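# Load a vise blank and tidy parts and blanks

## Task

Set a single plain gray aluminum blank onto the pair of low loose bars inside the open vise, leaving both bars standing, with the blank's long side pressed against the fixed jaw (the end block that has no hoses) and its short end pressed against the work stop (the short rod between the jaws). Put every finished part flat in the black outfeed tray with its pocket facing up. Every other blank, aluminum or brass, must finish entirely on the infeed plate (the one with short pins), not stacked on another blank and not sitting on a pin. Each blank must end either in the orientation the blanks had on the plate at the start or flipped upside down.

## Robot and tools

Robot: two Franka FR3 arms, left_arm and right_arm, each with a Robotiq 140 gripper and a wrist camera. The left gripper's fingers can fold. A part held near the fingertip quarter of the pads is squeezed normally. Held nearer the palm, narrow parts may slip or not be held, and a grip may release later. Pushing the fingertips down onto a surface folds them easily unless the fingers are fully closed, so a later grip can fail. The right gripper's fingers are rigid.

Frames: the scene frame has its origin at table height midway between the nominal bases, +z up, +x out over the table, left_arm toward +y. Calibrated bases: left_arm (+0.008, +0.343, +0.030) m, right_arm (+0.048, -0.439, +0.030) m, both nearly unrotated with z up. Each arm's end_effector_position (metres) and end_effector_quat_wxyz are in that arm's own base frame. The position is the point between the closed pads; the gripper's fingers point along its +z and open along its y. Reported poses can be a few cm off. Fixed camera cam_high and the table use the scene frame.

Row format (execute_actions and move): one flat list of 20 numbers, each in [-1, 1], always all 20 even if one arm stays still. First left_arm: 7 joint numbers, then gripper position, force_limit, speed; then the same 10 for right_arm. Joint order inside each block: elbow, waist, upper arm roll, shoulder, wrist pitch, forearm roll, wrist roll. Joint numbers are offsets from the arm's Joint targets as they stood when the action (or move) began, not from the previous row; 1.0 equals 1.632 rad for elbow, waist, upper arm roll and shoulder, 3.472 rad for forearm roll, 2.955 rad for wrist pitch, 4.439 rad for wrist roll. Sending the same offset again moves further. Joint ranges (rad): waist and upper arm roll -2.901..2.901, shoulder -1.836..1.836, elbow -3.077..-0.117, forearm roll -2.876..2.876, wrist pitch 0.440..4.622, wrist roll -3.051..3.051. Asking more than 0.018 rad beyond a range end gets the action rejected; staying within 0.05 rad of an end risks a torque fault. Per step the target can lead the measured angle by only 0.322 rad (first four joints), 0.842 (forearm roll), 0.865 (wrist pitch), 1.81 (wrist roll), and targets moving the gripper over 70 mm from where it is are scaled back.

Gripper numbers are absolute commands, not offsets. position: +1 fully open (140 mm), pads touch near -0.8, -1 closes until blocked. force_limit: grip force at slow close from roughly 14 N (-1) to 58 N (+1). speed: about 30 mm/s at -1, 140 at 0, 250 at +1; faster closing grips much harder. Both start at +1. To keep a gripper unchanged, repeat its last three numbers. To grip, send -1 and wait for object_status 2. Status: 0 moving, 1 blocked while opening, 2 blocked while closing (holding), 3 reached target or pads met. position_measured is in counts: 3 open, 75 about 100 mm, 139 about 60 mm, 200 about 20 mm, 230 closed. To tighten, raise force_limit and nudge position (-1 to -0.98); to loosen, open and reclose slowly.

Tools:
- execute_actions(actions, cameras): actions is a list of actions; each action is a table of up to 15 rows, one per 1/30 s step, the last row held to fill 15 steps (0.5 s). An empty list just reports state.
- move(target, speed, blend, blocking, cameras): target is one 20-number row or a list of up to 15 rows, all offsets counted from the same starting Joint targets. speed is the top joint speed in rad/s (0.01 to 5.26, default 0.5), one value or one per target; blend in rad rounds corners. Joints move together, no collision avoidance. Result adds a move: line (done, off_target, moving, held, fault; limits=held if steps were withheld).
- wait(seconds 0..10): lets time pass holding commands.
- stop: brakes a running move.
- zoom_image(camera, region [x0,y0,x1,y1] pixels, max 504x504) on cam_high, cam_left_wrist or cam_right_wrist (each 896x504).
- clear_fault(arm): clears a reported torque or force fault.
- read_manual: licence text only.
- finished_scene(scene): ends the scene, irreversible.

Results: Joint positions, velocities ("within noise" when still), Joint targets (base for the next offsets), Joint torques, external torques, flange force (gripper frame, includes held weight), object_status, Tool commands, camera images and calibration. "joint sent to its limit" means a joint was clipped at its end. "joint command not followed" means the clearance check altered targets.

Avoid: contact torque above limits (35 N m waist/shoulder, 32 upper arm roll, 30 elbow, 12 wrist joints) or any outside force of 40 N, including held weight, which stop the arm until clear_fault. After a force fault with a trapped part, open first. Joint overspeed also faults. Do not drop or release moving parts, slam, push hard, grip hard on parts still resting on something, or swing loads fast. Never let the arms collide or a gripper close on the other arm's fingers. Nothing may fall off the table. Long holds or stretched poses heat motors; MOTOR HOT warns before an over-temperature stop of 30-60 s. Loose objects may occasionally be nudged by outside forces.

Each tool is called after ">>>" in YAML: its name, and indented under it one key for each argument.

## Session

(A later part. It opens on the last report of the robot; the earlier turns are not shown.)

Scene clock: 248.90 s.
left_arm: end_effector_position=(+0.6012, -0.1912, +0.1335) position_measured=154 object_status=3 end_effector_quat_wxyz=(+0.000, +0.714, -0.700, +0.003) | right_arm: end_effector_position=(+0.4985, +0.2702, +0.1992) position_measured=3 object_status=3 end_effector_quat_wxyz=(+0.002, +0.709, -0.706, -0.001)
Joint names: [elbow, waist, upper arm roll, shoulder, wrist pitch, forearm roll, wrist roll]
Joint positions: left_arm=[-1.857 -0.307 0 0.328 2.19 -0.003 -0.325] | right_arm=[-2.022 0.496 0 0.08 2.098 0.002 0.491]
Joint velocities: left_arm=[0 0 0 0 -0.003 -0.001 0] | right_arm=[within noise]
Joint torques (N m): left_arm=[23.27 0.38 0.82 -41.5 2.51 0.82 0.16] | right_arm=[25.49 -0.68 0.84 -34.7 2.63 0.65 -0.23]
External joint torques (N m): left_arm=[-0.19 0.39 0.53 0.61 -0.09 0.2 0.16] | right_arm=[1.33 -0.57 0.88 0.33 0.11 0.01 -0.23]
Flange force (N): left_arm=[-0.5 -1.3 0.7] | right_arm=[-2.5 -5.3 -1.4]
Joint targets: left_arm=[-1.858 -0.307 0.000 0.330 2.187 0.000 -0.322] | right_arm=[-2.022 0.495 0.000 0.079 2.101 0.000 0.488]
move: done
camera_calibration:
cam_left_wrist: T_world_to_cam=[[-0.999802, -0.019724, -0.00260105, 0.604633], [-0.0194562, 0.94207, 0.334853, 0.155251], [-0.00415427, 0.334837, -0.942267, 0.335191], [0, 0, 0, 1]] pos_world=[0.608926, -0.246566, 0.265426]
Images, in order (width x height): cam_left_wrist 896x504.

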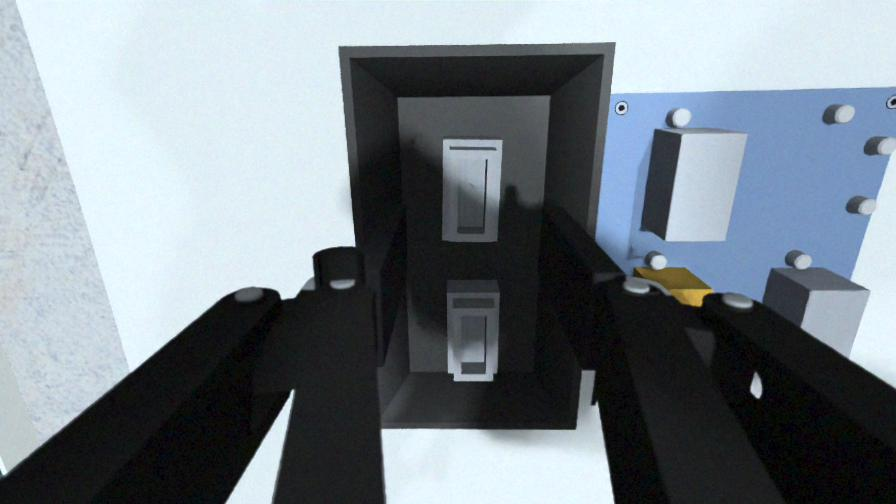

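>>> move:
  target: [-0.2264,0.4945,0,-0.4127,-0.1026,0,0.0725,-0.2,-1,-1,0.3973,0.2835,0,0.3232,-0.0409,0,0.1045,-0.05,0,0]
  speed: 1.0
  cameras: ["cam_high","cam_right_wrist"]

>>> zoom_image:
  camera: "cam_right_wrist"
  region: [300, 60, 660, 360]

Scene clock: 291.07 s.
left_arm: end_effector_position=(+0.3962, +0.2156, +0.3004) position_measured=154 object_status=3 end_effector_quat_wxyz=(+0.000, +0.862, -0.507, +0.002) | right_arm: end_effector_position=(+0.4137, +0.5913, +0.1497) position_measured=135 object_status=3 end_effector_quat_wxyz=(-0.001, +0.711, -0.703, -0.001)
Joint names: [elbow, waist, upper arm roll, shoulder, wrist pitch, forearm roll, wrist roll]
Joint positions: left_arm=[-2.226 0.499 0.001 -0.343 1.886 -0.003 -0.006] | right_arm=[-1.375 0.959 0.001 0.606 1.984 0.002 0.948]
Joint velocities: left_arm=[-0.001 -0.001 0 0 0 0.001 0.006] | right_arm=[0.001 0.002 -0.001 0 0 0.001 0.006]
Joint torques (N m): left_arm=[24.59 0.93 0.22 -20.68 2.48 0.8 0.11] | right_arm=[26.32 -0.31 1.2 -50.27 2.18 0.71 0.18]
External joint torques (N m): left_arm=[-0.11 0.92 0.51 -0.03 -0.08 0.1 0.11] | right_arm=[1.67 -0.43 0.59 0.82 -0.32 0 0.18]
Flange force (N): left_arm=[-1.6 0.4 0.0] | right_arm=[-11.6 -8.4 -2.2]
Joint targets: left_arm=[-2.227 0.501 0.000 -0.344 1.884 0.000 -0.001] | right_arm=[-1.374 0.957 0.000 0.606 1.980 0.000 0.952]
move: done
camera_calibration:
cam_right_wrist: T_world_to_cam=[[-0.999561, -0.0287061, -0.00736897, 0.441025], [-0.02947, 0.936375, 0.349762, -0.589804], [-0.0031402, 0.349826, -0.936809, 0.0702281], [0, 0, 0, 1]] pos_world=[0.423671, 0.54037, 0.275332]
Images, in order (width x height): cam_high 896x504, cam_right_wrist 896x504.

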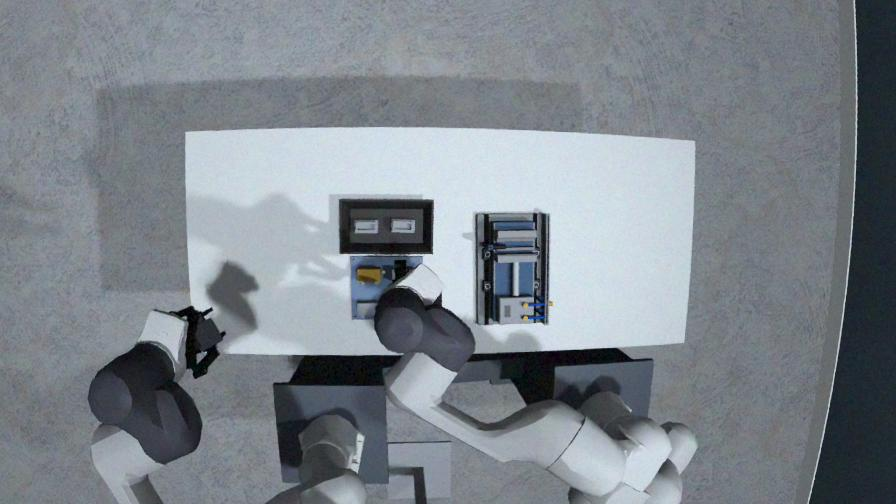

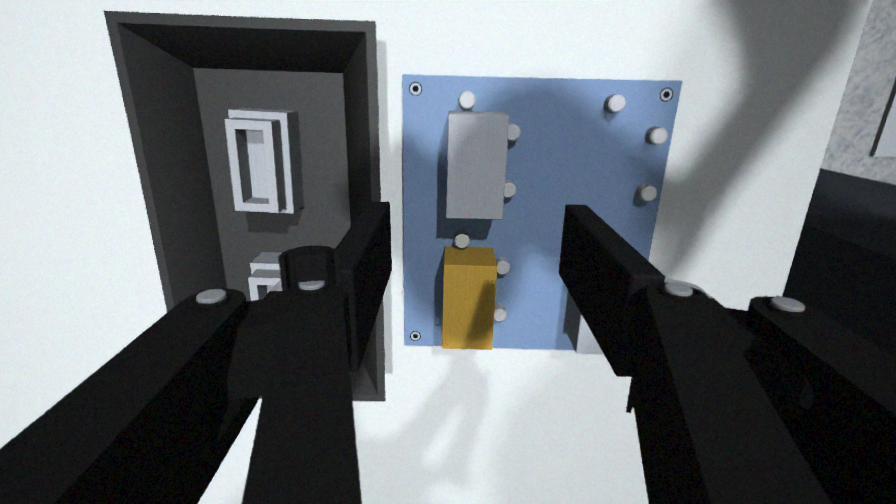

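Scaled by 1.400 from the camera's 896x504 image, which has a finer 1280x720 frame.

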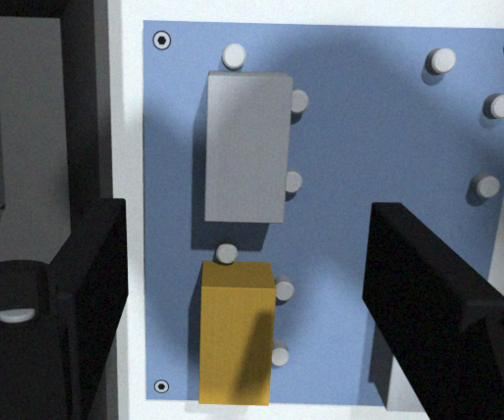

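>>> move:
  target: [0,0,0,0,0,0,0,-0.2,-1,-1,-0.0780,0.0020,0,0.0715,0.0826,0,0.0005,-0.05,0,0]
  speed: 0.3
  cameras: ["cam_right_wrist"]

>>> zoom_image:
  camera: "cam_right_wrist"
  region: [340, 100, 640, 360]

Scene clock: 307.60 s.
left_arm: end_effector_position=(+0.3960, +0.2155, +0.3003) position_measured=154 object_status=3 end_effector_quat_wxyz=(+0.000, +0.861, -0.508, +0.002) | right_arm: end_effector_position=(+0.4080, +0.5836, +0.0276) position_measured=135 object_status=3 end_effector_quat_wxyz=(+0.003, +0.710, -0.704, +0.000)
Joint names: [elbow, waist, upper arm roll, shoulder, wrist pitch, forearm roll, wrist roll]
Joint positions: left_arm=[-2.226 0.499 0.001 -0.343 1.885 -0.003 -0.004] | right_arm=[-1.501 0.959 0.001 0.724 2.219 0.002 0.951]
Joint velocities: left_arm=[within noise] | right_arm=[-0.001 0 0.001 -0.001 0.005 0 0]
Joint torques (N m): left_arm=[24.7 0.94 0.28 -20.69 2.54 0.82 0.1] | right_arm=[24.51 0.22 1.35 -51.98 2.68 0.65 0.07]
External joint torques (N m): left_arm=[0.15 1.03 0.68 -0.21 0 0.12 0.1] | right_arm=[1.34 0.13 0.69 0.26 0.22 0.04 0.07]
Flange force (N): left_arm=[-1.9 0.2 -0.4] | right_arm=[-6.7 -4.3 0.5]
Joint targets: left_arm=[-2.227 0.501 0.000 -0.344 1.884 0.000 -0.001] | right_arm=[-1.501 0.961 0.000 0.723 2.224 0.000 0.955]
move: done
camera_calibration:
cam_right_wrist: T_world_to_cam=[[-0.999685, -0.0250034, -0.00221299, 0.431894], [-0.0242445, 0.938974, 0.343133, -0.543495], [-0.00650154, 0.343078, -0.939284, -0.0361267], [0, 0, 0, 1]] pos_world=[0.418346, 0.533521, 0.153514]
Images, in order (width x height): cam_right_wrist 896x504.

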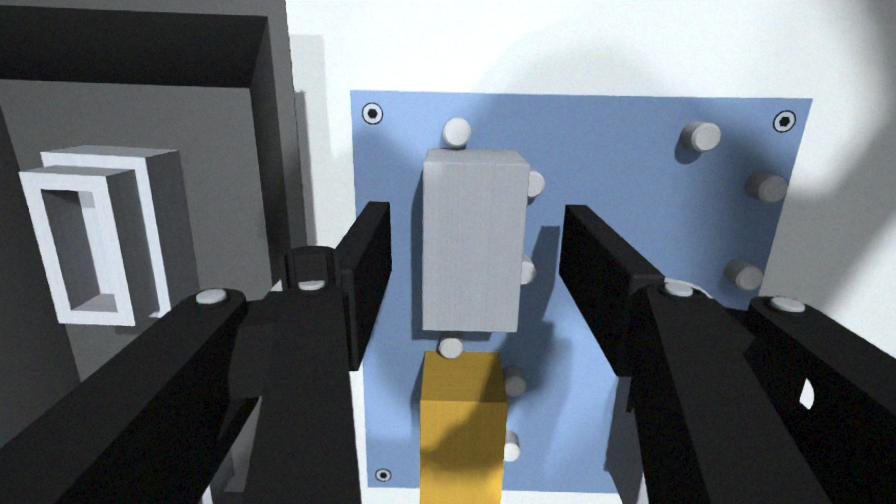

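Scaled by 1.680 from the camera's 896x504 image, which has a finer 1280x720 frame.

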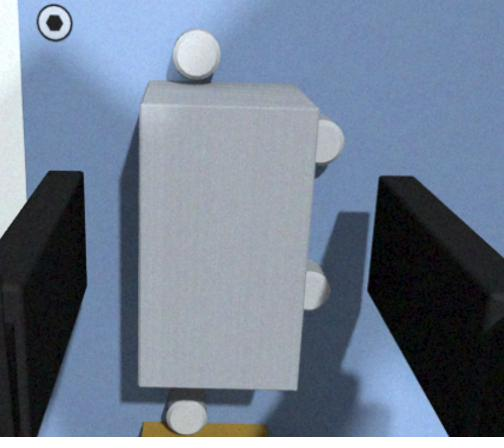

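>>> move:
  target:
    - [0,0,0,0,0,0,0,-0.2,-1,-1,0.0145,0.0004,0,0.0091,-0.0029,0,0.0002,-0.05,0,0]
    - [0,0,0,0,0,0,0,-0.2,-1,-1,0.0145,0.0004,0,0.0091,-0.0029,0,0.0002,-1,-1,-1]
  speed: 0.2
  cameras: ["cam_right_wrist"]

>>> zoom_image:
  camera: "cam_right_wrist"
  region: [340, 100, 640, 360]

Scene clock: 324.53 s.
left_arm: end_effector_position=(+0.3959, +0.2154, +0.3002) position_measured=154 object_status=3 end_effector_quat_wxyz=(+0.000, +0.861, -0.508, +0.002) | right_arm: end_effector_position=(+0.4114, +0.5898, +0.0287) position_measured=180 object_status=2 end_effector_quat_wxyz=(-0.002, +0.710, -0.704, -0.001)
Joint names: [elbow, waist, upper arm roll, shoulder, wrist pitch, forearm roll, wrist roll]
Joint positions: left_arm=[-2.226 0.499 0.001 -0.343 1.885 -0.003 -0.004] | right_arm=[-1.479 0.96 0.001 0.736 2.219 0.002 0.952]
Joint velocities: within noise
Joint torques (N m): left_arm=[24.73 0.86 0.29 -20.69 2.54 0.81 0.08] | right_arm=[24.95 -0.01 1.31 -51.31 2.26 0.65 0.11]
External joint torques (N m): left_arm=[0.11 0.84 0.56 -0.14 0 0.11 0.08] | right_arm=[1.88 -0.14 0.61 0.93 -0.2 0.04 0.11]
Flange force (N): left_arm=[-1.6 0.1 -0.3] | right_arm=[-11.8 -8.3 0.9]
Joint targets: left_arm=[-2.227 0.501 0.000 -0.344 1.884 0.000 -0.001] | right_arm=[-1.478 0.961 0.000 0.738 2.216 0.000 0.955]
move: done
camera_calibration:
cam_right_wrist: T_world_to_cam=[[-0.999656, -0.024913, -0.00814045, 0.435616], [-0.0261854, 0.936133, 0.350669, -0.547332], [-0.00111566, 0.350762, -0.936464, -0.0440427], [0, 0, 0, 1]] pos_world=[0.421085, 0.538676, 0.154234]
Images, in order (width x height): cam_right_wrist 896x504.

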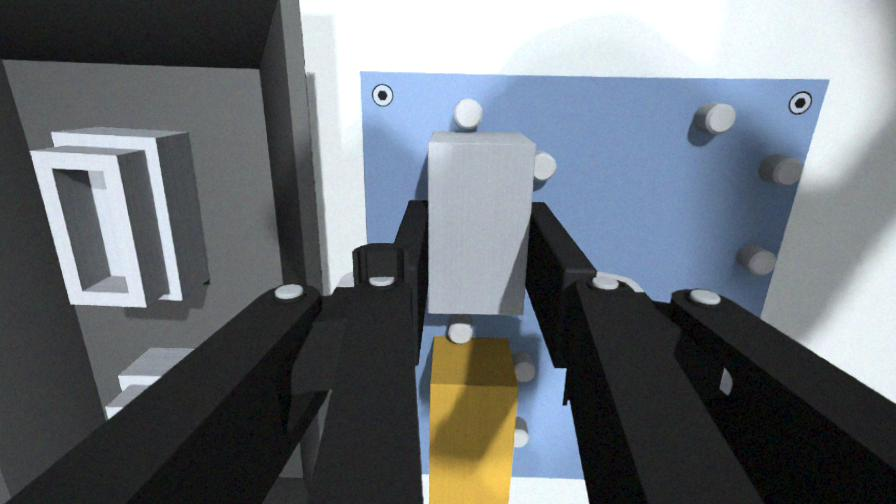

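Scaled by 1.680 from the camera's 896x504 image, which has a finer 1280x720 frame.

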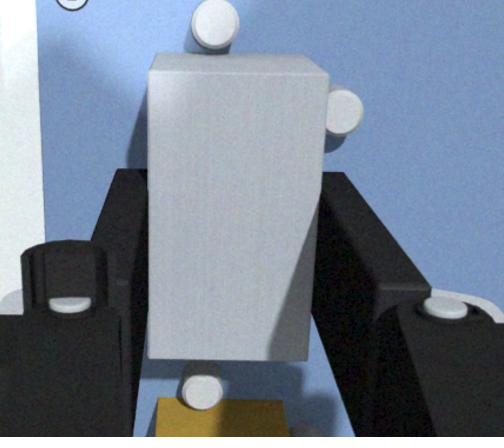

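>>> move:
  target:
    - [0,0,0,0,0,0,0,-0.2,-1,-1,0,0,0,0,0,0,0,-0.25,-1,-1]
    - [0,0,0,0,0,0,0,-0.2,-1,-1,0.0006,0,0,-0.0042,-0.0027,0,0,-0.25,-1,-1]
    - [0,0,0,0,0,0,0,-0.2,-1,-1,0.0006,0,0,-0.0042,-0.0027,0,0,-1,-1,-1]
    - [0,0,0,0,0,0,0,-0.2,-1,-1,0.0045,0,0,-0.0240,-0.0157,0,0,-1,-1,-1]
    - [0,0,0,0,0,0,0,-0.2,-1,-1,0.0707,0,0,-0.0960,-0.0920,0,0,-1,-1,-1]
    - [0,0,0,0,0,0,0,-0.2,-1,-1,-0.2973,-0.2456,0,-0.3640,-0.0368,0,-0.0935,-1,-1,-1]
  speed: [0.2,0.2,0.2,0.2,0.6,0.8]
  blend: [0,0,0,0.02,0.08,0]
  cameras: ["cam_right_wrist"]

>>> zoom_image:
  camera: "cam_right_wrist"
  region: [330, 80, 690, 380]

Scene clock: 369.77 s.
left_arm: end_effector_position=(+0.3959, +0.2154, +0.3002) position_measured=154 object_status=3 end_effector_quat_wxyz=(+0.000, +0.861, -0.508, +0.002) | right_arm: end_effector_position=(+0.4961, +0.3103, +0.1879) position_measured=180 object_status=2 end_effector_quat_wxyz=(+0.004, +0.711, -0.703, -0.001)
Joint names: [elbow, waist, upper arm roll, shoulder, wrist pitch, forearm roll, wrist roll]
Joint positions: left_arm=[-2.227 0.499 0.001 -0.343 1.885 -0.003 -0.004] | right_arm=[-1.963 0.56 -0.002 0.147 2.102 0.002 0.545]
Joint velocities: left_arm=[within noise] | right_arm=[0 -0.001 0 -0.001 -0.001 -0.001 -0.006]
Joint torques (N m): left_arm=[24.84 0.87 0.4 -20.67 2.55 0.82 0.09] | right_arm=[26.02 -0.34 1.17 -38.14 2.83 0.66 -0.35]
External joint torques (N m): left_arm=[0.17 0.91 0.74 -0.05 0 0.12 0.09] | right_arm=[2.04 -0.44 0.96 -1.09 0.35 0.02 -0.35]
Flange force (N): left_arm=[-1.9 -0.3 -0.4] | right_arm=[-2.0 -4.0 -3.1]
Joint targets: left_arm=[-2.227 0.501 0.000 -0.344 1.884 0.000 -0.001] | right_arm=[-1.963 0.560 0.000 0.144 2.107 0.000 0.540]
move: done; blend cut to 0.0192 rad at target 4
camera_calibration:
cam_right_wrist: T_world_to_cam=[[-0.999565, -0.0294817, 0.000212376, 0.514503], [-0.0276149, 0.938745, 0.343505, -0.338076], [-0.0103265, 0.34335, -0.939151, 0.210608], [0, 0, 0, 1]] pos_world=[0.507119, 0.260223, 0.313814]
Images, in order (width x height): cam_right_wrist 896x504.

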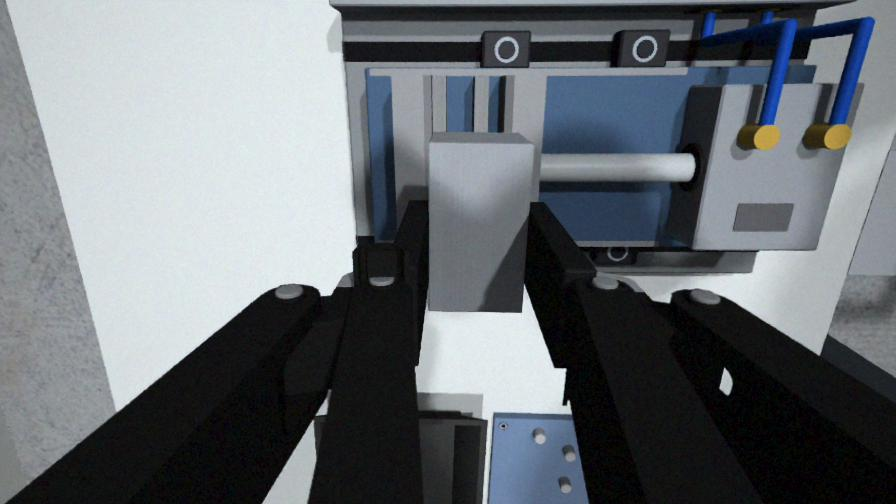

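Scaled by 1.400 from the camera's 896x504 image, which has a finer 1280x720 frame.

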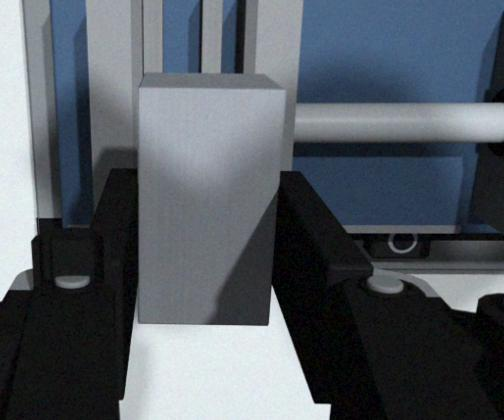

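>>> move:
  target: [0,0,0,0,0,0,0,-0.2,-1,-1,-0.0510,0,0,0.0591,0.0608,0,0,-1,-1,-1]
  speed: 0.3
  cameras: ["cam_right_wrist","cam_high"]

>>> zoom_image:
  camera: "cam_right_wrist"
  region: [330, 40, 690, 380]

>>> zoom_image:
  camera: "cam_high"
  region: [460, 200, 580, 335]

Scene clock: 390.43 s.
left_arm: end_effector_position=(+0.3959, +0.2154, +0.3002) position_measured=154 object_status=3 end_effector_quat_wxyz=(+0.000, +0.861, -0.508, +0.002) | right_arm: end_effector_position=(+0.4948, +0.3078, +0.1104) position_measured=180 object_status=2 end_effector_quat_wxyz=(+0.007, +0.712, -0.702, -0.001)
Joint names: [elbow, waist, upper arm roll, shoulder, wrist pitch, forearm roll, wrist roll]
Joint positions: left_arm=[-2.227 0.499 0.001 -0.343 1.885 -0.003 -0.004] | right_arm=[-2.047 0.559 -0.003 0.241 2.274 0 0.543]
Joint velocities: within noise
Joint torques (N m): left_arm=[24.87 0.9 0.4 -20.69 2.57 0.82 0.08] | right_arm=[25.23 1.29 2.79 -38.58 3.8 0.96 -0.17]
External joint torques (N m): left_arm=[0.19 0.97 0.79 -0.06 0.02 0.13 0.08] | right_arm=[2.55 1.27 2.59 0.23 1.3 0.4 -0.17]
Flange force (N): left_arm=[-2.0 -0.3 -0.4] | right_arm=[-6.9 -6.3 1.2]
Joint targets: left_arm=[-2.227 0.501 0.000 -0.344 1.884 0.000 -0.001] | right_arm=[-2.046 0.560 0.000 0.240 2.287 0.000 0.540]
move: off_target (right_arm); right_arm: the wrist pitch is farthest, 0.012 rad from its target
camera_calibration:
cam_right_wrist: T_world_to_cam=[[-0.999514, -0.0309062, 0.00407092, 0.513061], [-0.0276856, 0.940109, 0.339748, -0.309033], [-0.0143274, 0.33947, -0.940508, 0.141944], [0, 0, 0, 1]] pos_world=[0.50629, 0.258195, 0.236404]
Images, in order (width x height): cam_high 896x504, cam_right_wrist 896x504.

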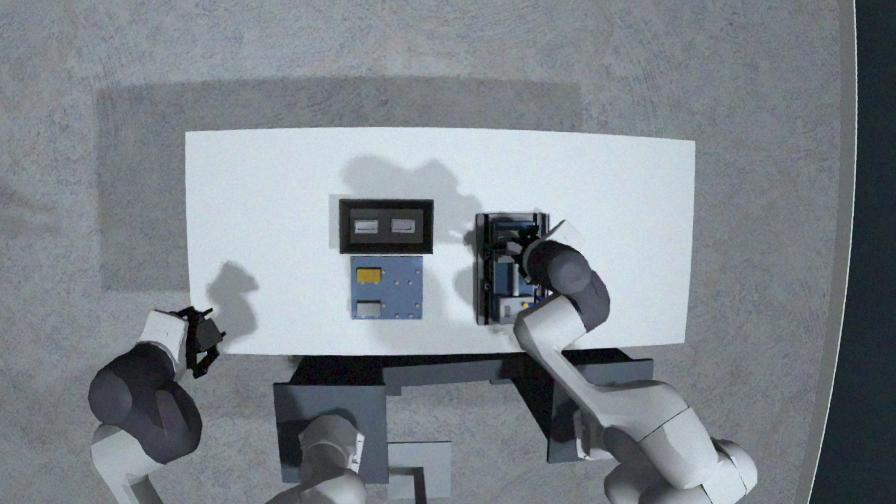

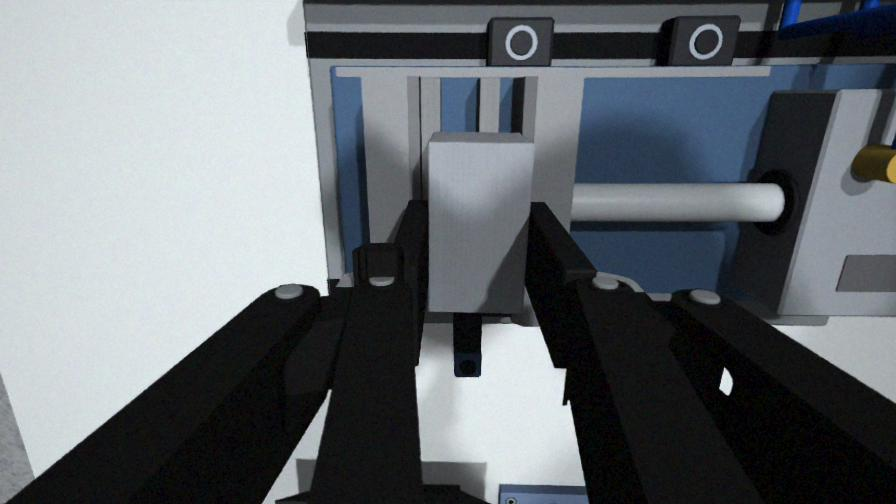

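Scaled by 1.400 from the camera's 896x504 image, which has a finer 1280x720 frame.

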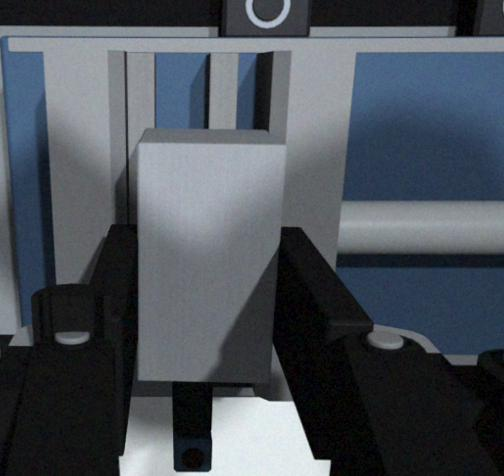

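Scaled by 3.733 from the camera's 896x504 image, which has a finer 1280x720 frame.

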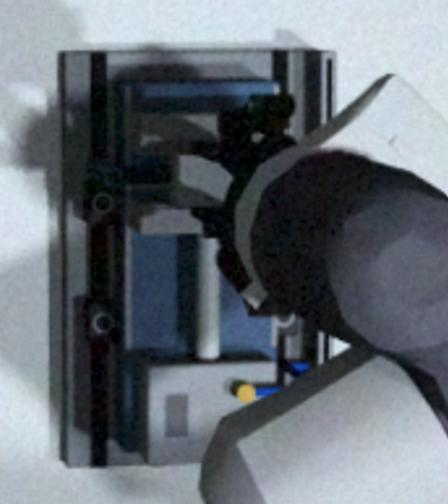

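>>> move:
  target:
    - [0,0,0,0,0,0,0,-0.2,-1,-1,0.0056,0,0,-0.0121,-0.0099,0,0,-1,-1,-1]
    - [0,0,0,0,0,0,0,-0.2,-1,-1,-0.0182,-0.0180,0,-0.0284,-0.0060,0,-0.0066,-1,-1,-1]
  speed: 0.3
  cameras: ["cam_right_wrist"]

>>> zoom_image:
  camera: "cam_right_wrist"
  region: [330, 40, 690, 400]

Scene clock: 399.10 s.
left_arm: end_effector_position=(+0.3958, +0.2154, +0.3001) position_measured=154 object_status=3 end_effector_quat_wxyz=(+0.000, +0.861, -0.508, +0.002) | right_arm: end_effector_position=(+0.4951, +0.2911, +0.1224) position_measured=180 object_status=2 end_effector_quat_wxyz=(+0.004, +0.713, -0.702, -0.001)
Joint names: [elbow, waist, upper arm roll, shoulder, wrist pitch, forearm roll, wrist roll]
Joint positions: left_arm=[-2.227 0.499 0.001 -0.343 1.885 -0.003 -0.004] | right_arm=[-2.076 0.532 -0.001 0.197 2.264 0 0.516]
Joint velocities: left_arm=[within noise] | right_arm=[0.001 0 0.001 0 0.001 0 -0.006]
Joint torques (N m): left_arm=[24.82 0.89 0.4 -20.72 2.57 0.8 0.1] | right_arm=[24.66 -0.57 0.92 -38.54 2.83 0.59 -0.34]
External joint torques (N m): left_arm=[0.19 0.93 0.75 -0.18 0.02 0.1 0.1] | right_arm=[1.87 -0.59 0.73 -1.08 0.32 0.03 -0.35]
Flange force (N): left_arm=[-1.9 0.0 -0.4] | right_arm=[-1.2 -3.7 -2.4]
Joint targets: left_arm=[-2.227 0.501 0.000 -0.344 1.884 0.000 -0.001] | right_arm=[-2.076 0.531 0.000 0.194 2.269 0.000 0.511]
move: done
camera_calibration:
cam_right_wrist: T_world_to_cam=[[-0.999455, -0.0329994, 0.000588809, 0.513846], [-0.0308039, 0.939068, 0.342347, -0.29593], [-0.0118502, 0.342143, -0.939573, 0.156777], [0, 0, 0, 1]] pos_world=[0.506308, 0.241215, 0.248311]
Images, in order (width x height): cam_right_wrist 896x504.

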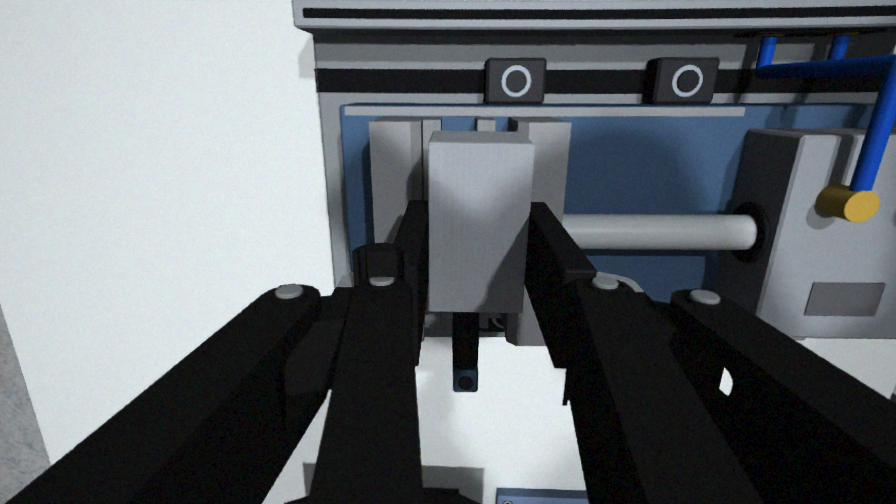

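Scaled by 1.400 from the camera's 896x504 image, which has a finer 1280x720 frame.

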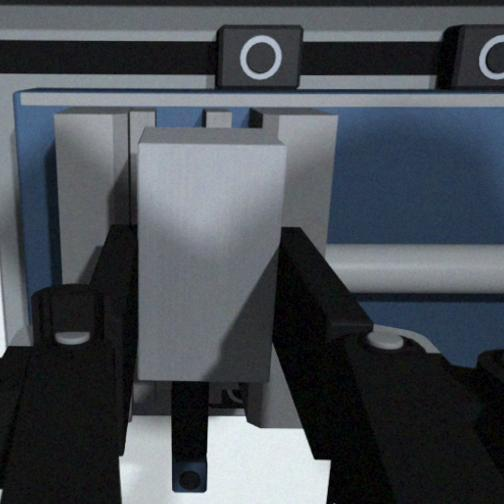

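>>> move:
  target: [0,0,0,0,0,0,0,-0.2,-1,-1,-0.0086,0,0,0.0161,0.0140,0,0,-1,-1,-1]
  speed: 0.15
  cameras: []

>>> move:
  target: [0,0,0,0,0,0,0,-0.2,-1,-1,-0.0009,0,0,0.0019,0.0015,0,0,-1,-1,-1]
  speed: 0.1
  cameras: []

Scene clock: 405.93 s.
left_arm: end_effector_position=(+0.3958, +0.2153, +0.3001) position_measured=154 object_status=3 end_effector_quat_wxyz=(+0.000, +0.861, -0.508, +0.002) | right_arm: end_effector_position=(+0.4956, +0.2914, +0.1063) position_measured=180 object_status=2 end_effector_quat_wxyz=(+0.003, +0.713, -0.701, -0.001)
Joint names: [elbow, waist, upper arm roll, shoulder, wrist pitch, forearm roll, wrist roll]
Joint positions: left_arm=[-2.227 0.499 0.001 -0.343 1.885 -0.003 -0.004] | right_arm=[-2.09 0.532 -0.001 0.221 2.304 0 0.514]
Joint velocities: left_arm=[within noise] | right_arm=[-0.001 0.001 -0.001 -0.001 0.004 0 -0.001]
Joint torques (N m): left_arm=[24.82 0.88 0.37 -20.65 2.58 0.82 0.08] | right_arm=[24.17 -0.52 0.89 -37.97 2.95 0.57 -0.19]
External joint torques (N m): left_arm=[0.22 0.95 0.74 -0.2 0.04 0.12 0.08] | right_arm=[1.78 -0.56 0.66 -0.1 0.44 0.02 -0.19]
Flange force (N): left_arm=[-1.9 0.0 -0.5] | right_arm=[-2.5 -5.5 -0.5]
Joint targets: left_arm=[-2.227 0.501 0.000 -0.344 1.884 0.000 -0.001] | right_arm=[-2.090 0.531 0.000 0.220 2.310 0.000 0.511]
move: done
No camera images: "cameras" was empty.

Scene clock: 406.63 s.
left_arm: end_effector_position=(+0.3958, +0.2153, +0.3001) position_measured=154 object_status=3 end_effector_quat_wxyz=(+0.000, +0.861, -0.508, +0.002) | right_arm: end_effector_position=(+0.4958, +0.2915, +0.1045) position_measured=180 object_status=2 end_effector_quat_wxyz=(+0.003, +0.713, -0.701, -0.001)
Joint names: [elbow, waist, upper arm roll, shoulder, wrist pitch, forearm roll, wrist roll]
Joint positions: left_arm=[-2.227 0.499 0.001 -0.343 1.885 -0.003 -0.004] | right_arm=[-2.091 0.532 -0.001 0.224 2.309 0 0.514]
Joint velocities: left_arm=[within noise] | right_arm=[0 0 0.002 -0.002 0.004 0 0.001]
Joint torques (N m): left_arm=[24.83 0.88 0.33 -20.7 2.58 0.82 0.12] | right_arm=[24.2 -0.53 0.96 -37.79 2.87 0.56 -0.19]
External joint torques (N m): left_arm=[0.16 0.92 0.68 -0.12 0.03 0.12 0.12] | right_arm=[1.86 -0.4 0.89 0.12 0.37 0.01 -0.19]
Flange force (N): left_arm=[-1.9 -0.1 -0.3] | right_arm=[-3.2 -6.2 -0.3]
Joint targets: left_arm=[-2.227 0.501 0.000 -0.344 1.884 0.000 -0.001] | right_arm=[-2.091 0.531 0.000 0.223 2.315 0.000 0.511]
move: done
No camera images: "cameras" was empty.

>>> move:
  target: [0,0,0,0,0,0,0,-0.2,-1,-1,-0.0009,0,0,0.0019,0.0015,0,0,-1,-1,-1]
  speed: 0.1
  cameras: []

>>> move:
  target: [0,0,0,0,0,0,0,-0.2,-1,-1,-0.0009,0,0,0.0019,0.0015,0,0,-1,-1,-1]
  speed: 0.1
  cameras: ["cam_right_wrist"]

>>> zoom_image:
  camera: "cam_right_wrist"
  region: [330, 40, 690, 400]

Scene clock: 410.53 s.
left_arm: end_effector_position=(+0.3958, +0.2153, +0.3001) position_measured=154 object_status=3 end_effector_quat_wxyz=(+0.000, +0.861, -0.508, +0.002) | right_arm: end_effector_position=(+0.4962, +0.2917, +0.1034) position_measured=180 object_status=2 end_effector_quat_wxyz=(+0.002, +0.713, -0.701, +0.000)
Joint names: [elbow, waist, upper arm roll, shoulder, wrist pitch, forearm roll, wrist roll]
Joint positions: left_arm=[-2.227 0.499 0.001 -0.343 1.885 -0.003 -0.003] | right_arm=[-2.092 0.532 -0.001 0.226 2.313 0 0.514]
Joint velocities: within noise
Joint torques (N m): left_arm=[24.85 0.88 0.36 -20.71 2.59 0.81 0.07] | right_arm=[23.7 -0.47 0.91 -37.24 2.91 0.55 -0.21]
External joint torques (N m): left_arm=[0.25 0.89 0.67 -0.22 0.04 0.11 0.07] | right_arm=[1.43 -0.42 0.77 0.66 0.41 0 -0.21]
Flange force (N): left_arm=[-1.7 0.0 -0.5] | right_arm=[-3.0 -6.0 0.9]
Joint targets: left_arm=[-2.227 0.501 0.000 -0.344 1.884 0.000 -0.001] | right_arm=[-2.093 0.531 0.000 0.226 2.319 0.000 0.511]
move: done
No camera images: "cameras" was empty.

Scene clock: 411.23 s.
left_arm: end_effector_position=(+0.3958, +0.2153, +0.3001) position_measured=154 object_status=3 end_effector_quat_wxyz=(+0.000, +0.861, -0.508, +0.002) | right_arm: end_effector_position=(+0.4971, +0.2922, +0.1033) position_measured=180 object_status=2 end_effector_quat_wxyz=(+0.001, +0.713, -0.701, +0.000)
Joint names: [elbow, waist, upper arm roll, shoulder, wrist pitch, forearm roll, wrist roll]
Joint positions: left_arm=[-2.227 0.499 0.001 -0.343 1.885 -0.003 -0.003] | right_arm=[-2.092 0.532 -0.001 0.226 2.317 0 0.514]
Joint velocities: within noise
Joint torques (N m): left_arm=[24.87 0.85 0.42 -20.76 2.59 0.82 0.12] | right_arm=[22.94 -0.46 0.83 -35.68 2.92 0.55 -0.18]
External joint torques (N m): left_arm=[0.16 0.9 0.77 -0.14 0.03 0.12 0.11] | right_arm=[0.66 -0.51 0.59 2.26 0.41 0 -0.18]
Flange force (N): left_arm=[-2.0 0.0 -0.3] | right_arm=[-3.5 -7.2 4.0]
Joint targets: left_arm=[-2.227 0.501 0.000 -0.344 1.884 0.000 -0.001] | right_arm=[-2.094 0.531 0.000 0.229 2.324 0.000 0.511]
move: done
camera_calibration:
cam_right_wrist: T_world_to_cam=[[-0.999368, -0.0349515, -0.00651489, 0.517071], [-0.0350467, 0.937615, 0.345903, -0.288131], [-0.00598138, 0.345913, -0.938248, 0.134386], [0, 0, 0, 1]] pos_world=[0.50745, 0.241742, 0.229121]
Images, in order (width x height): cam_right_wrist 896x504.

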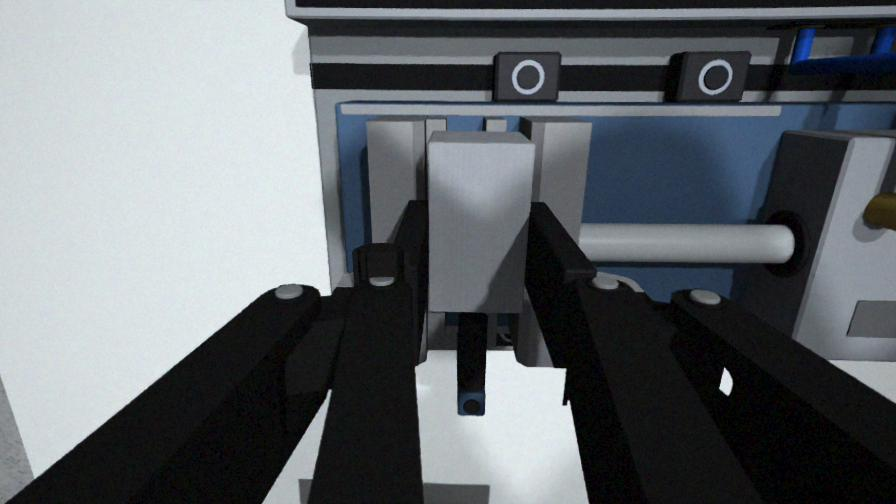

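Scaled by 1.400 from the camera's 896x504 image, which has a finer 1280x720 frame.

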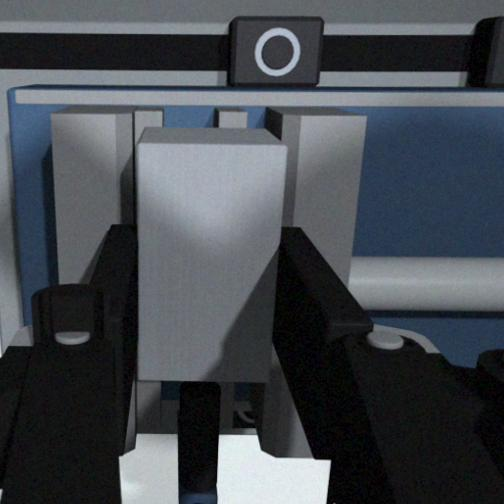

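>>> move:
  target:
    - [0,0,0,0,0,0,0,-0.2,-1,-1,0.0018,0,0,-0.0039,-0.0035,0,0,-1,-1,-1]
    - [0,0,0,0,0,0,0,-0.2,-1,-1,0.0079,-0.0016,0,0.0004,-0.0045,0,-0.0006,-1,-1,-1]
  speed: 0.1
  cameras: []

>>> move:
  target: [0,0,0,0,0,0,0,-0.2,-1,-1,0.0041,-0.0010,0,0.0028,-0.0007,0,-0.0004,-1,-1,-1]
  speed: 0.1
  cameras: []

Scene clock: 425.40 s.
left_arm: end_effector_position=(+0.3958, +0.2153, +0.3001) position_measured=154 object_status=3 end_effector_quat_wxyz=(+0.000, +0.861, -0.508, +0.002) | right_arm: end_effector_position=(+0.4993, +0.2921, +0.1038) position_measured=180 object_status=2 end_effector_quat_wxyz=(+0.001, +0.713, -0.701, +0.000)
Joint names: [elbow, waist, upper arm roll, shoulder, wrist pitch, forearm roll, wrist roll]
Joint positions: left_arm=[-2.227 0.499 0.001 -0.343 1.885 -0.003 -0.003] | right_arm=[-2.085 0.53 -0.001 0.23 2.314 0 0.512]
Joint velocities: within noise
Joint torques (N m): left_arm=[24.9 0.87 0.34 -20.75 2.6 0.82 0.09] | right_arm=[25.09 -0.7 0.9 -37.76 2.44 0.53 -0.29]
External joint torques (N m): left_arm=[0.27 0.88 0.65 -0.21 0.06 0.12 0.09] | right_arm=[2.86 -0.76 0.66 0.19 -0.06 -0.01 -0.29]
Flange force (N): left_arm=[-1.7 -0.2 -0.5] | right_arm=[-4.8 -10.5 -1.8]
Joint targets: left_arm=[-2.227 0.501 0.000 -0.344 1.884 0.000 -0.001] | right_arm=[-2.081 0.528 0.000 0.230 2.310 0.000 0.508]
move: done
No camera images: "cameras" was empty.

Scene clock: 426.10 s.
left_arm: end_effector_position=(+0.3958, +0.2153, +0.3001) position_measured=154 object_status=3 end_effector_quat_wxyz=(+0.000, +0.861, -0.508, +0.002) | right_arm: end_effector_position=(+0.4998, +0.2921, +0.1034) position_measured=180 object_status=2 end_effector_quat_wxyz=(+0.002, +0.714, -0.700, -0.001)
Joint names: [elbow, waist, upper arm roll, shoulder, wrist pitch, forearm roll, wrist roll]
Joint positions: left_arm=[-2.227 0.499 0.001 -0.343 1.885 -0.003 -0.003] | right_arm=[-2.079 0.53 -0.001 0.235 2.308 0 0.51]
Joint velocities: within noise
Joint torques (N m): left_arm=[24.84 0.88 0.38 -20.72 2.61 0.82 0.1] | right_arm=[25.99 -1.47 0.56 -37.8 2.82 0.36 -0.22]
External joint torques (N m): left_arm=[0.05 0.78 0.55 0.04 0.04 0.11 0.1] | right_arm=[3.63 -1.46 0.36 0.52 0.31 -0.19 -0.22]
Flange force (N): left_arm=[-1.5 -0.3 0.0] | right_arm=[-5.7 -13.9 -1.1]
Joint targets: left_arm=[-2.227 0.501 0.000 -0.344 1.884 0.000 -0.001] | right_arm=[-2.075 0.527 0.000 0.235 2.308 0.000 0.507]
move: done
No camera images: "cameras" was empty.

>>> wait:
  seconds: 0
  cameras: ["cam_right_wrist","cam_high"]

>>> zoom_image:
  camera: "cam_right_wrist"
  region: [360, 100, 600, 400]

Scene clock: 433.07 s.
left_arm: end_effector_position=(+0.3958, +0.2153, +0.3001) position_measured=154 object_status=3 end_effector_quat_wxyz=(+0.000, +0.861, -0.508, +0.002) | right_arm: end_effector_position=(+0.4998, +0.2920, +0.1034) position_measured=180 object_status=2 end_effector_quat_wxyz=(+0.003, +0.714, -0.700, -0.001)
Joint names: [elbow, waist, upper arm roll, shoulder, wrist pitch, forearm roll, wrist roll]
Joint positions: left_arm=[-2.227 0.499 0.001 -0.343 1.885 -0.003 -0.003] | right_arm=[-2.078 0.529 -0.001 0.235 2.308 0 0.509]
Joint velocities: within noise
Joint torques (N m): left_arm=[24.83 0.87 0.4 -20.7 2.59 0.82 0.09] | right_arm=[25.15 -1.45 0.47 -38.08 2.83 0.38 -0.15]
External joint torques (N m): left_arm=[0.06 0.74 0.54 0.09 0.02 0.11 0.09] | right_arm=[2.84 -1.62 0.13 0.07 0.33 -0.17 -0.15]
Flange force (N): left_arm=[-1.5 -0.5 0.0] | right_arm=[-3.5 -10.3 -1.2]
Joint targets: left_arm=[-2.227 0.501 0.000 -0.344 1.884 0.000 -0.001] | right_arm=[-2.075 0.527 0.000 0.235 2.308 0.000 0.507]
Tool commands: left_gripper/position=-0.2 left_gripper/force_limit=-1.0 left_gripper/speed=-1.0 right_gripper/position=-1.0 right_gripper/force_limit=-1.0 right_gripper/speed=-1.0
camera_calibration:
cam_right_wrist: T_world_to_cam=[[-0.999296, -0.0374155, -0.0028639, 0.520169], [-0.0361152, 0.938225, 0.344135, -0.287417], [-0.010189, 0.343996, -0.938916, 0.137197], [0, 0, 0, 1]] pos_world=[0.51082, 0.241929, 0.229216]
Images, in order (width x height): cam_high 896x504, cam_right_wrist 896x504.

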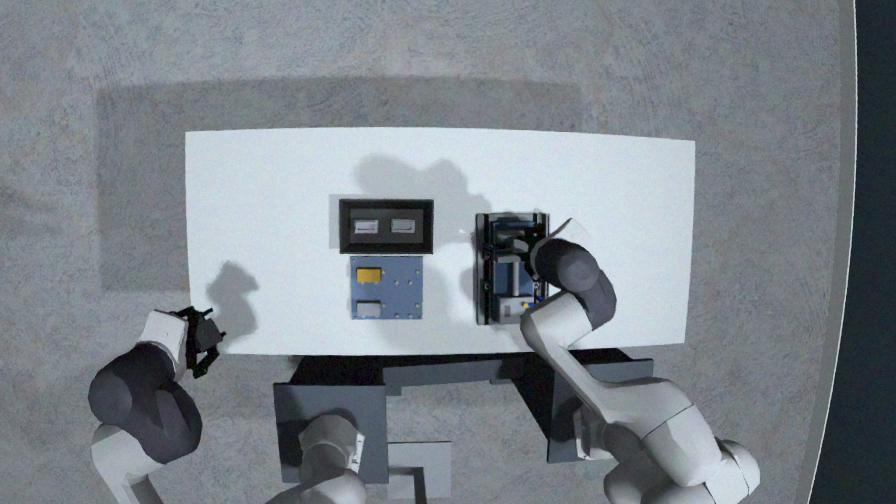

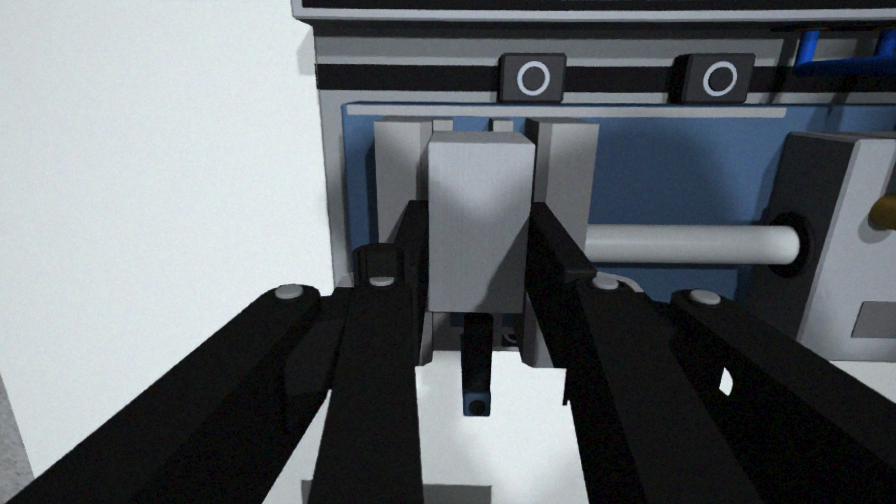

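Scaled by 1.680 from the camera's 896x504 image, which has a finer 1280x720 frame.

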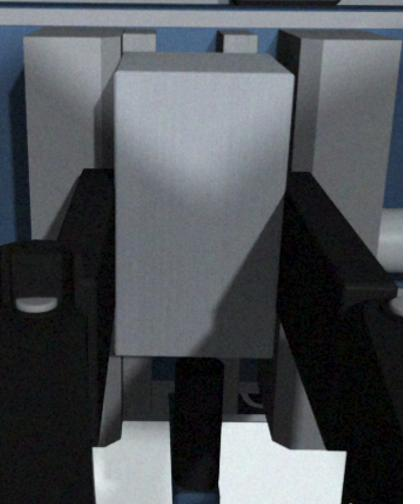

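>>> move:
  target: [0,0,0,0,0,0,0,-0.2,-1,-1,0.0096,0.0084,0,0.0067,-0.0017,0,0.0031,-1,-1,-1]
  speed: 0.03
  cameras: []

>>> move:
  target: [0,0,0,0,0,0,0,-0.2,-1,-1,0.0024,0.0018,0,0.0017,-0.0004,0,0.0007,-1,-1,-1]
  speed: 0.02
  cameras: []

Scene clock: 444.87 s.
left_arm: end_effector_position=(+0.3958, +0.2153, +0.3001) position_measured=154 object_status=3 end_effector_quat_wxyz=(+0.000, +0.861, -0.508, +0.002) | right_arm: end_effector_position=(+0.4997, +0.2982, +0.1034) position_measured=180 object_status=2 end_effector_quat_wxyz=(+0.004, +0.715, -0.699, -0.001)
Joint names: [elbow, waist, upper arm roll, shoulder, wrist pitch, forearm roll, wrist roll]
Joint positions: left_arm=[-2.227 0.499 0.001 -0.343 1.885 -0.003 -0.003] | right_arm=[-2.063 0.539 -0.001 0.245 2.3 0 0.515]
Joint velocities: left_arm=[within noise] | right_arm=[0 0 -0.001 0 0 -0.001 0.007]
Joint torques (N m): left_arm=[24.84 0.87 0.39 -20.72 2.58 0.81 0.1] | right_arm=[25.74 0.34 1.07 -37.93 3.18 0.61 0.15]
External joint torques (N m): left_arm=[0.08 0.92 0.75 -0.02 0.02 0.11 0.09] | right_arm=[3.42 0.26 0.79 0.66 0.7 0.06 0.14]
Flange force (N): left_arm=[-1.9 -0.2 -0.1] | right_arm=[-7.9 -11.8 0.1]
Joint targets: left_arm=[-2.227 0.501 0.000 -0.344 1.884 0.000 -0.001] | right_arm=[-2.059 0.541 0.000 0.246 2.303 0.000 0.520]
move: done
No camera images: "cameras" was empty.

Scene clock: 445.57 s.
left_arm: end_effector_position=(+0.3958, +0.2153, +0.3001) position_measured=154 object_status=3 end_effector_quat_wxyz=(+0.000, +0.861, -0.508, +0.002) | right_arm: end_effector_position=(+0.4996, +0.3002, +0.1034) position_measured=180 object_status=2 end_effector_quat_wxyz=(+0.004, +0.715, -0.699, -0.001)
Joint names: [elbow, waist, upper arm roll, shoulder, wrist pitch, forearm roll, wrist roll]
Joint positions: left_arm=[-2.227 0.499 0.001 -0.343 1.885 -0.003 -0.003] | right_arm=[-2.059 0.542 -0.001 0.247 2.299 0 0.519]
Joint velocities: within noise
Joint torques (N m): left_arm=[24.86 0.86 0.4 -20.68 2.59 0.8 0.13] | right_arm=[25.97 0.27 1.07 -37.74 3.22 0.63 0.22]
External joint torques (N m): left_arm=[0.28 0.97 0.83 -0.19 0.05 0.11 0.13] | right_arm=[3.67 0.28 0.87 0.82 0.74 0.08 0.22]
Flange force (N): left_arm=[-2.1 -0.2 -0.6] | right_arm=[-8.8 -12.9 0.2]
Joint targets: left_arm=[-2.227 0.501 0.000 -0.344 1.884 0.000 -0.001] | right_arm=[-2.055 0.544 0.000 0.248 2.302 0.000 0.523]
move: done
No camera images: "cameras" was empty.

>>> move:
  target: [0,0,0,0,0,0,0,-0.2,-1,-1,0.0045,0.0039,0,0.0015,-0.0015,0,0.0014,-1,-1,-1]
  speed: 0.02
  cameras: []

>>> move:
  target: [0,0,0,0,0,0,0,-0.2,-1,-1,0.0018,0.0013,0,0.0013,-0.0003,0,0.0005,-1,-1,-1]
  speed: 0.02
  cameras: ["cam_right_wrist"]

>>> zoom_image:
  camera: "cam_right_wrist"
  region: [400, 250, 560, 400]

Scene clock: 451.67 s.
left_arm: end_effector_position=(+0.3958, +0.2153, +0.3001) position_measured=154 object_status=3 end_effector_quat_wxyz=(+0.000, +0.861, -0.508, +0.002) | right_arm: end_effector_position=(+0.4994, +0.3047, +0.1037) position_measured=180 object_status=2 end_effector_quat_wxyz=(+0.003, +0.715, -0.699, -0.001)
Joint names: [elbow, waist, upper arm roll, shoulder, wrist pitch, forearm roll, wrist roll]
Joint positions: left_arm=[-2.227 0.499 0.001 -0.343 1.885 -0.003 -0.003] | right_arm=[-2.052 0.548 -0.001 0.252 2.297 0 0.525]
Joint velocities: left_arm=[within noise] | right_arm=[0.001 0.001 0.001 0 -0.002 -0.001 0.005]
Joint torques (N m): left_arm=[24.81 0.81 0.38 -20.7 2.61 0.81 0.06] | right_arm=[26.17 -0.09 0.68 -39.06 2.8 0.53 0.19]
External joint torques (N m): left_arm=[0.09 0.87 0.75 -0.05 0.05 0.11 0.06] | right_arm=[3.77 -0.04 0.52 -0.24 0.31 -0.03 0.19]
Flange force (N): left_arm=[-1.8 -0.1 -0.1] | right_arm=[-7.4 -11.5 -2.4]
Joint targets: left_arm=[-2.227 0.501 0.000 -0.344 1.884 0.000 -0.001] | right_arm=[-2.048 0.550 0.000 0.251 2.298 0.000 0.530]
move: done
No camera images: "cameras" was empty.

Scene clock: 452.37 s.
left_arm: end_effector_position=(+0.3958, +0.2153, +0.3001) position_measured=154 object_status=3 end_effector_quat_wxyz=(+0.000, +0.861, -0.508, +0.002) | right_arm: end_effector_position=(+0.4993, +0.3061, +0.1036) position_measured=180 object_status=2 end_effector_quat_wxyz=(+0.003, +0.715, -0.699, -0.001)
Joint names: [elbow, waist, upper arm roll, shoulder, wrist pitch, forearm roll, wrist roll]
Joint positions: left_arm=[-2.227 0.499 0.001 -0.343 1.885 -0.003 -0.003] | right_arm=[-2.049 0.551 -0.001 0.254 2.296 0 0.528]
Joint velocities: left_arm=[within noise] | right_arm=[0 0 -0.001 0.002 -0.001 -0.002 0.004]
Joint torques (N m): left_arm=[24.86 0.92 0.4 -20.69 2.61 0.83 0.08] | right_arm=[26.22 -0.12 0.78 -39.38 2.8 0.54 0.17]
External joint torques (N m): left_arm=[0.23 0.92 0.7 -0.19 0.06 0.13 0.08] | right_arm=[3.78 -0.06 0.62 -0.41 0.3 -0.02 0.17]
Flange force (N): left_arm=[-1.8 -0.1 -0.4] | right_arm=[-7.2 -11.2 -2.7]
Joint targets: left_arm=[-2.227 0.501 0.000 -0.344 1.884 0.000 -0.001] | right_arm=[-2.045 0.552 0.000 0.253 2.297 0.000 0.532]
move: done
camera_calibration:
cam_right_wrist: T_world_to_cam=[[-0.99921, -0.0397274, -0.00142096, 0.520703], [-0.0378015, 0.938494, 0.343219, -0.299841], [-0.0123016, 0.343002, -0.939254, 0.134003], [0, 0, 0, 1]] pos_world=[0.510605, 0.256122, 0.229514]
Images, in order (width x height): cam_right_wrist 896x504.

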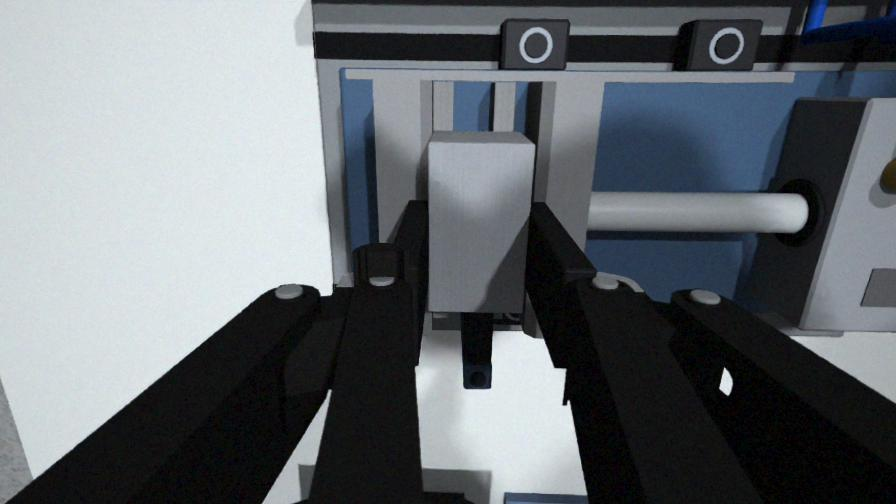

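Scaled by 3.150 from the camera's 896x504 image, which has a finer 1280x720 frame.

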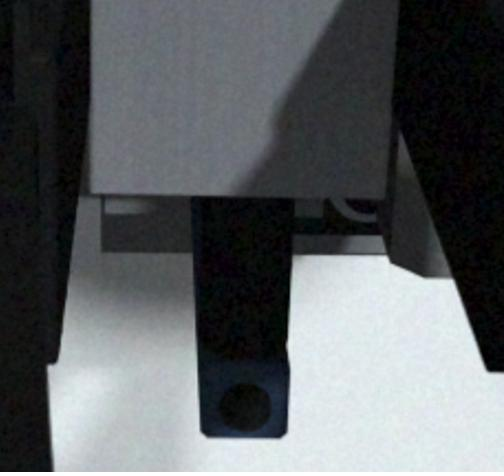

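>>> move:
  target: [0,0,0,0,0,0,0,-0.2,-1,-1,0.0022,0.0018,0,0.0015,-0.0004,0,0.0006,-1,-1,-1]
  speed: 0.02
  cameras: []

>>> move:
  target: [0,0,0,0,0,0,0,-0.2,-1,-1,0.0018,0.0013,0,0.0012,-0.0003,0,0.0005,-1,-1,-1]
  speed: 0.02
  cameras: []

>>> move:
  target: [0,0,0,0,0,0,0,-0.2,-1,-1,0.0018,0.0013,0,0.0012,-0.0003,0,0.0005,-1,-1,-1]
  speed: 0.02
  cameras: []

Scene clock: 456.57 s.
left_arm: end_effector_position=(+0.3958, +0.2153, +0.3001) position_measured=154 object_status=3 end_effector_quat_wxyz=(+0.000, +0.861, -0.508, +0.002) | right_arm: end_effector_position=(+0.4993, +0.3080, +0.1036) position_measured=180 object_status=2 end_effector_quat_wxyz=(+0.003, +0.715, -0.699, -0.001)
Joint names: [elbow, waist, upper arm roll, shoulder, wrist pitch, forearm roll, wrist roll]
Joint positions: left_arm=[-2.227 0.499 0.001 -0.343 1.885 -0.003 -0.003] | right_arm=[-2.046 0.553 -0.001 0.256 2.295 0 0.53]
Joint velocities: within noise
Joint torques (N m): left_arm=[24.87 0.85 0.42 -20.71 2.59 0.82 0.08] | right_arm=[26.09 0.24 1.45 -39.2 2.85 0.78 0.12]
External joint torques (N m): left_arm=[0.12 0.89 0.76 -0.03 0.03 0.12 0.08] | right_arm=[3.61 0.28 1.26 -0.08 0.35 0.23 0.12]
Flange force (N): left_arm=[-1.9 -0.3 -0.2] | right_arm=[-7.9 -10.9 -2.0]
Joint targets: left_arm=[-2.227 0.501 0.000 -0.344 1.884 0.000 -0.001] | right_arm=[-2.041 0.555 0.000 0.255 2.295 0.000 0.535]
move: done
No camera images: "cameras" was empty.

Scene clock: 457.27 s.
left_arm: end_effector_position=(+0.3958, +0.2153, +0.3001) position_measured=154 object_status=3 end_effector_quat_wxyz=(+0.000, +0.861, -0.508, +0.001) | right_arm: end_effector_position=(+0.4993, +0.3080, +0.1036) position_measured=180 object_status=2 end_effector_quat_wxyz=(+0.004, +0.714, -0.700, -0.001)
Joint names: [elbow, waist, upper arm roll, shoulder, wrist pitch, forearm roll, wrist roll]
Joint positions: left_arm=[-2.227 0.499 0.001 -0.343 1.885 -0.003 -0.003] | right_arm=[-2.043 0.554 -0.001 0.258 2.292 0 0.532]
Joint velocities: within noise
Joint torques (N m): left_arm=[24.86 0.84 0.39 -20.7 2.6 0.83 0.11] | right_arm=[26.38 1.27 1.9 -38.88 3.14 0.97 0.06]
External joint torques (N m): left_arm=[0.22 0.9 0.76 -0.15 0.05 0.13 0.11] | right_arm=[4.04 1.38 1.78 0.04 0.66 0.42 0.06]
Flange force (N): left_arm=[-1.9 -0.2 -0.4] | right_arm=[-9.9 -11.6 -1.4]
Joint targets: left_arm=[-2.227 0.501 0.000 -0.344 1.884 0.000 -0.001] | right_arm=[-2.038 0.557 0.000 0.257 2.295 0.000 0.537]
move: done
No camera images: "cameras" was empty.

Scene clock: 457.97 s.
left_arm: end_effector_position=(+0.3958, +0.2153, +0.3001) position_measured=154 object_status=3 end_effector_quat_wxyz=(+0.000, +0.861, -0.508, +0.001) | right_arm: end_effector_position=(+0.4993, +0.3081, +0.1037) position_measured=180 object_status=2 end_effector_quat_wxyz=(+0.005, +0.714, -0.700, -0.001)
Joint names: [elbow, waist, upper arm roll, shoulder, wrist pitch, forearm roll, wrist roll]
Joint positions: left_arm=[-2.227 0.499 0.001 -0.343 1.885 -0.003 -0.003] | right_arm=[-2.04 0.555 -0.002 0.259 2.289 0 0.534]
Joint velocities: within noise
Joint torques (N m): left_arm=[24.86 0.87 0.37 -20.7 2.6 0.82 0.08] | right_arm=[26.02 2.02 2.53 -38.52 3.51 0.98 0.2]
External joint torques (N m): left_arm=[0.2 0.96 0.77 -0.15 0.05 0.12 0.08] | right_arm=[3.53 2.08 2.38 0.63 1.02 0.43 0.19]
Flange force (N): left_arm=[-1.9 -0.1 -0.4] | right_arm=[-10.7 -10.2 0.6]
Joint targets: left_arm=[-2.227 0.501 0.000 -0.344 1.884 0.000 -0.001] | right_arm=[-2.035 0.559 0.000 0.259 2.294 0.000 0.539]
move: done
No camera images: "cameras" was empty.


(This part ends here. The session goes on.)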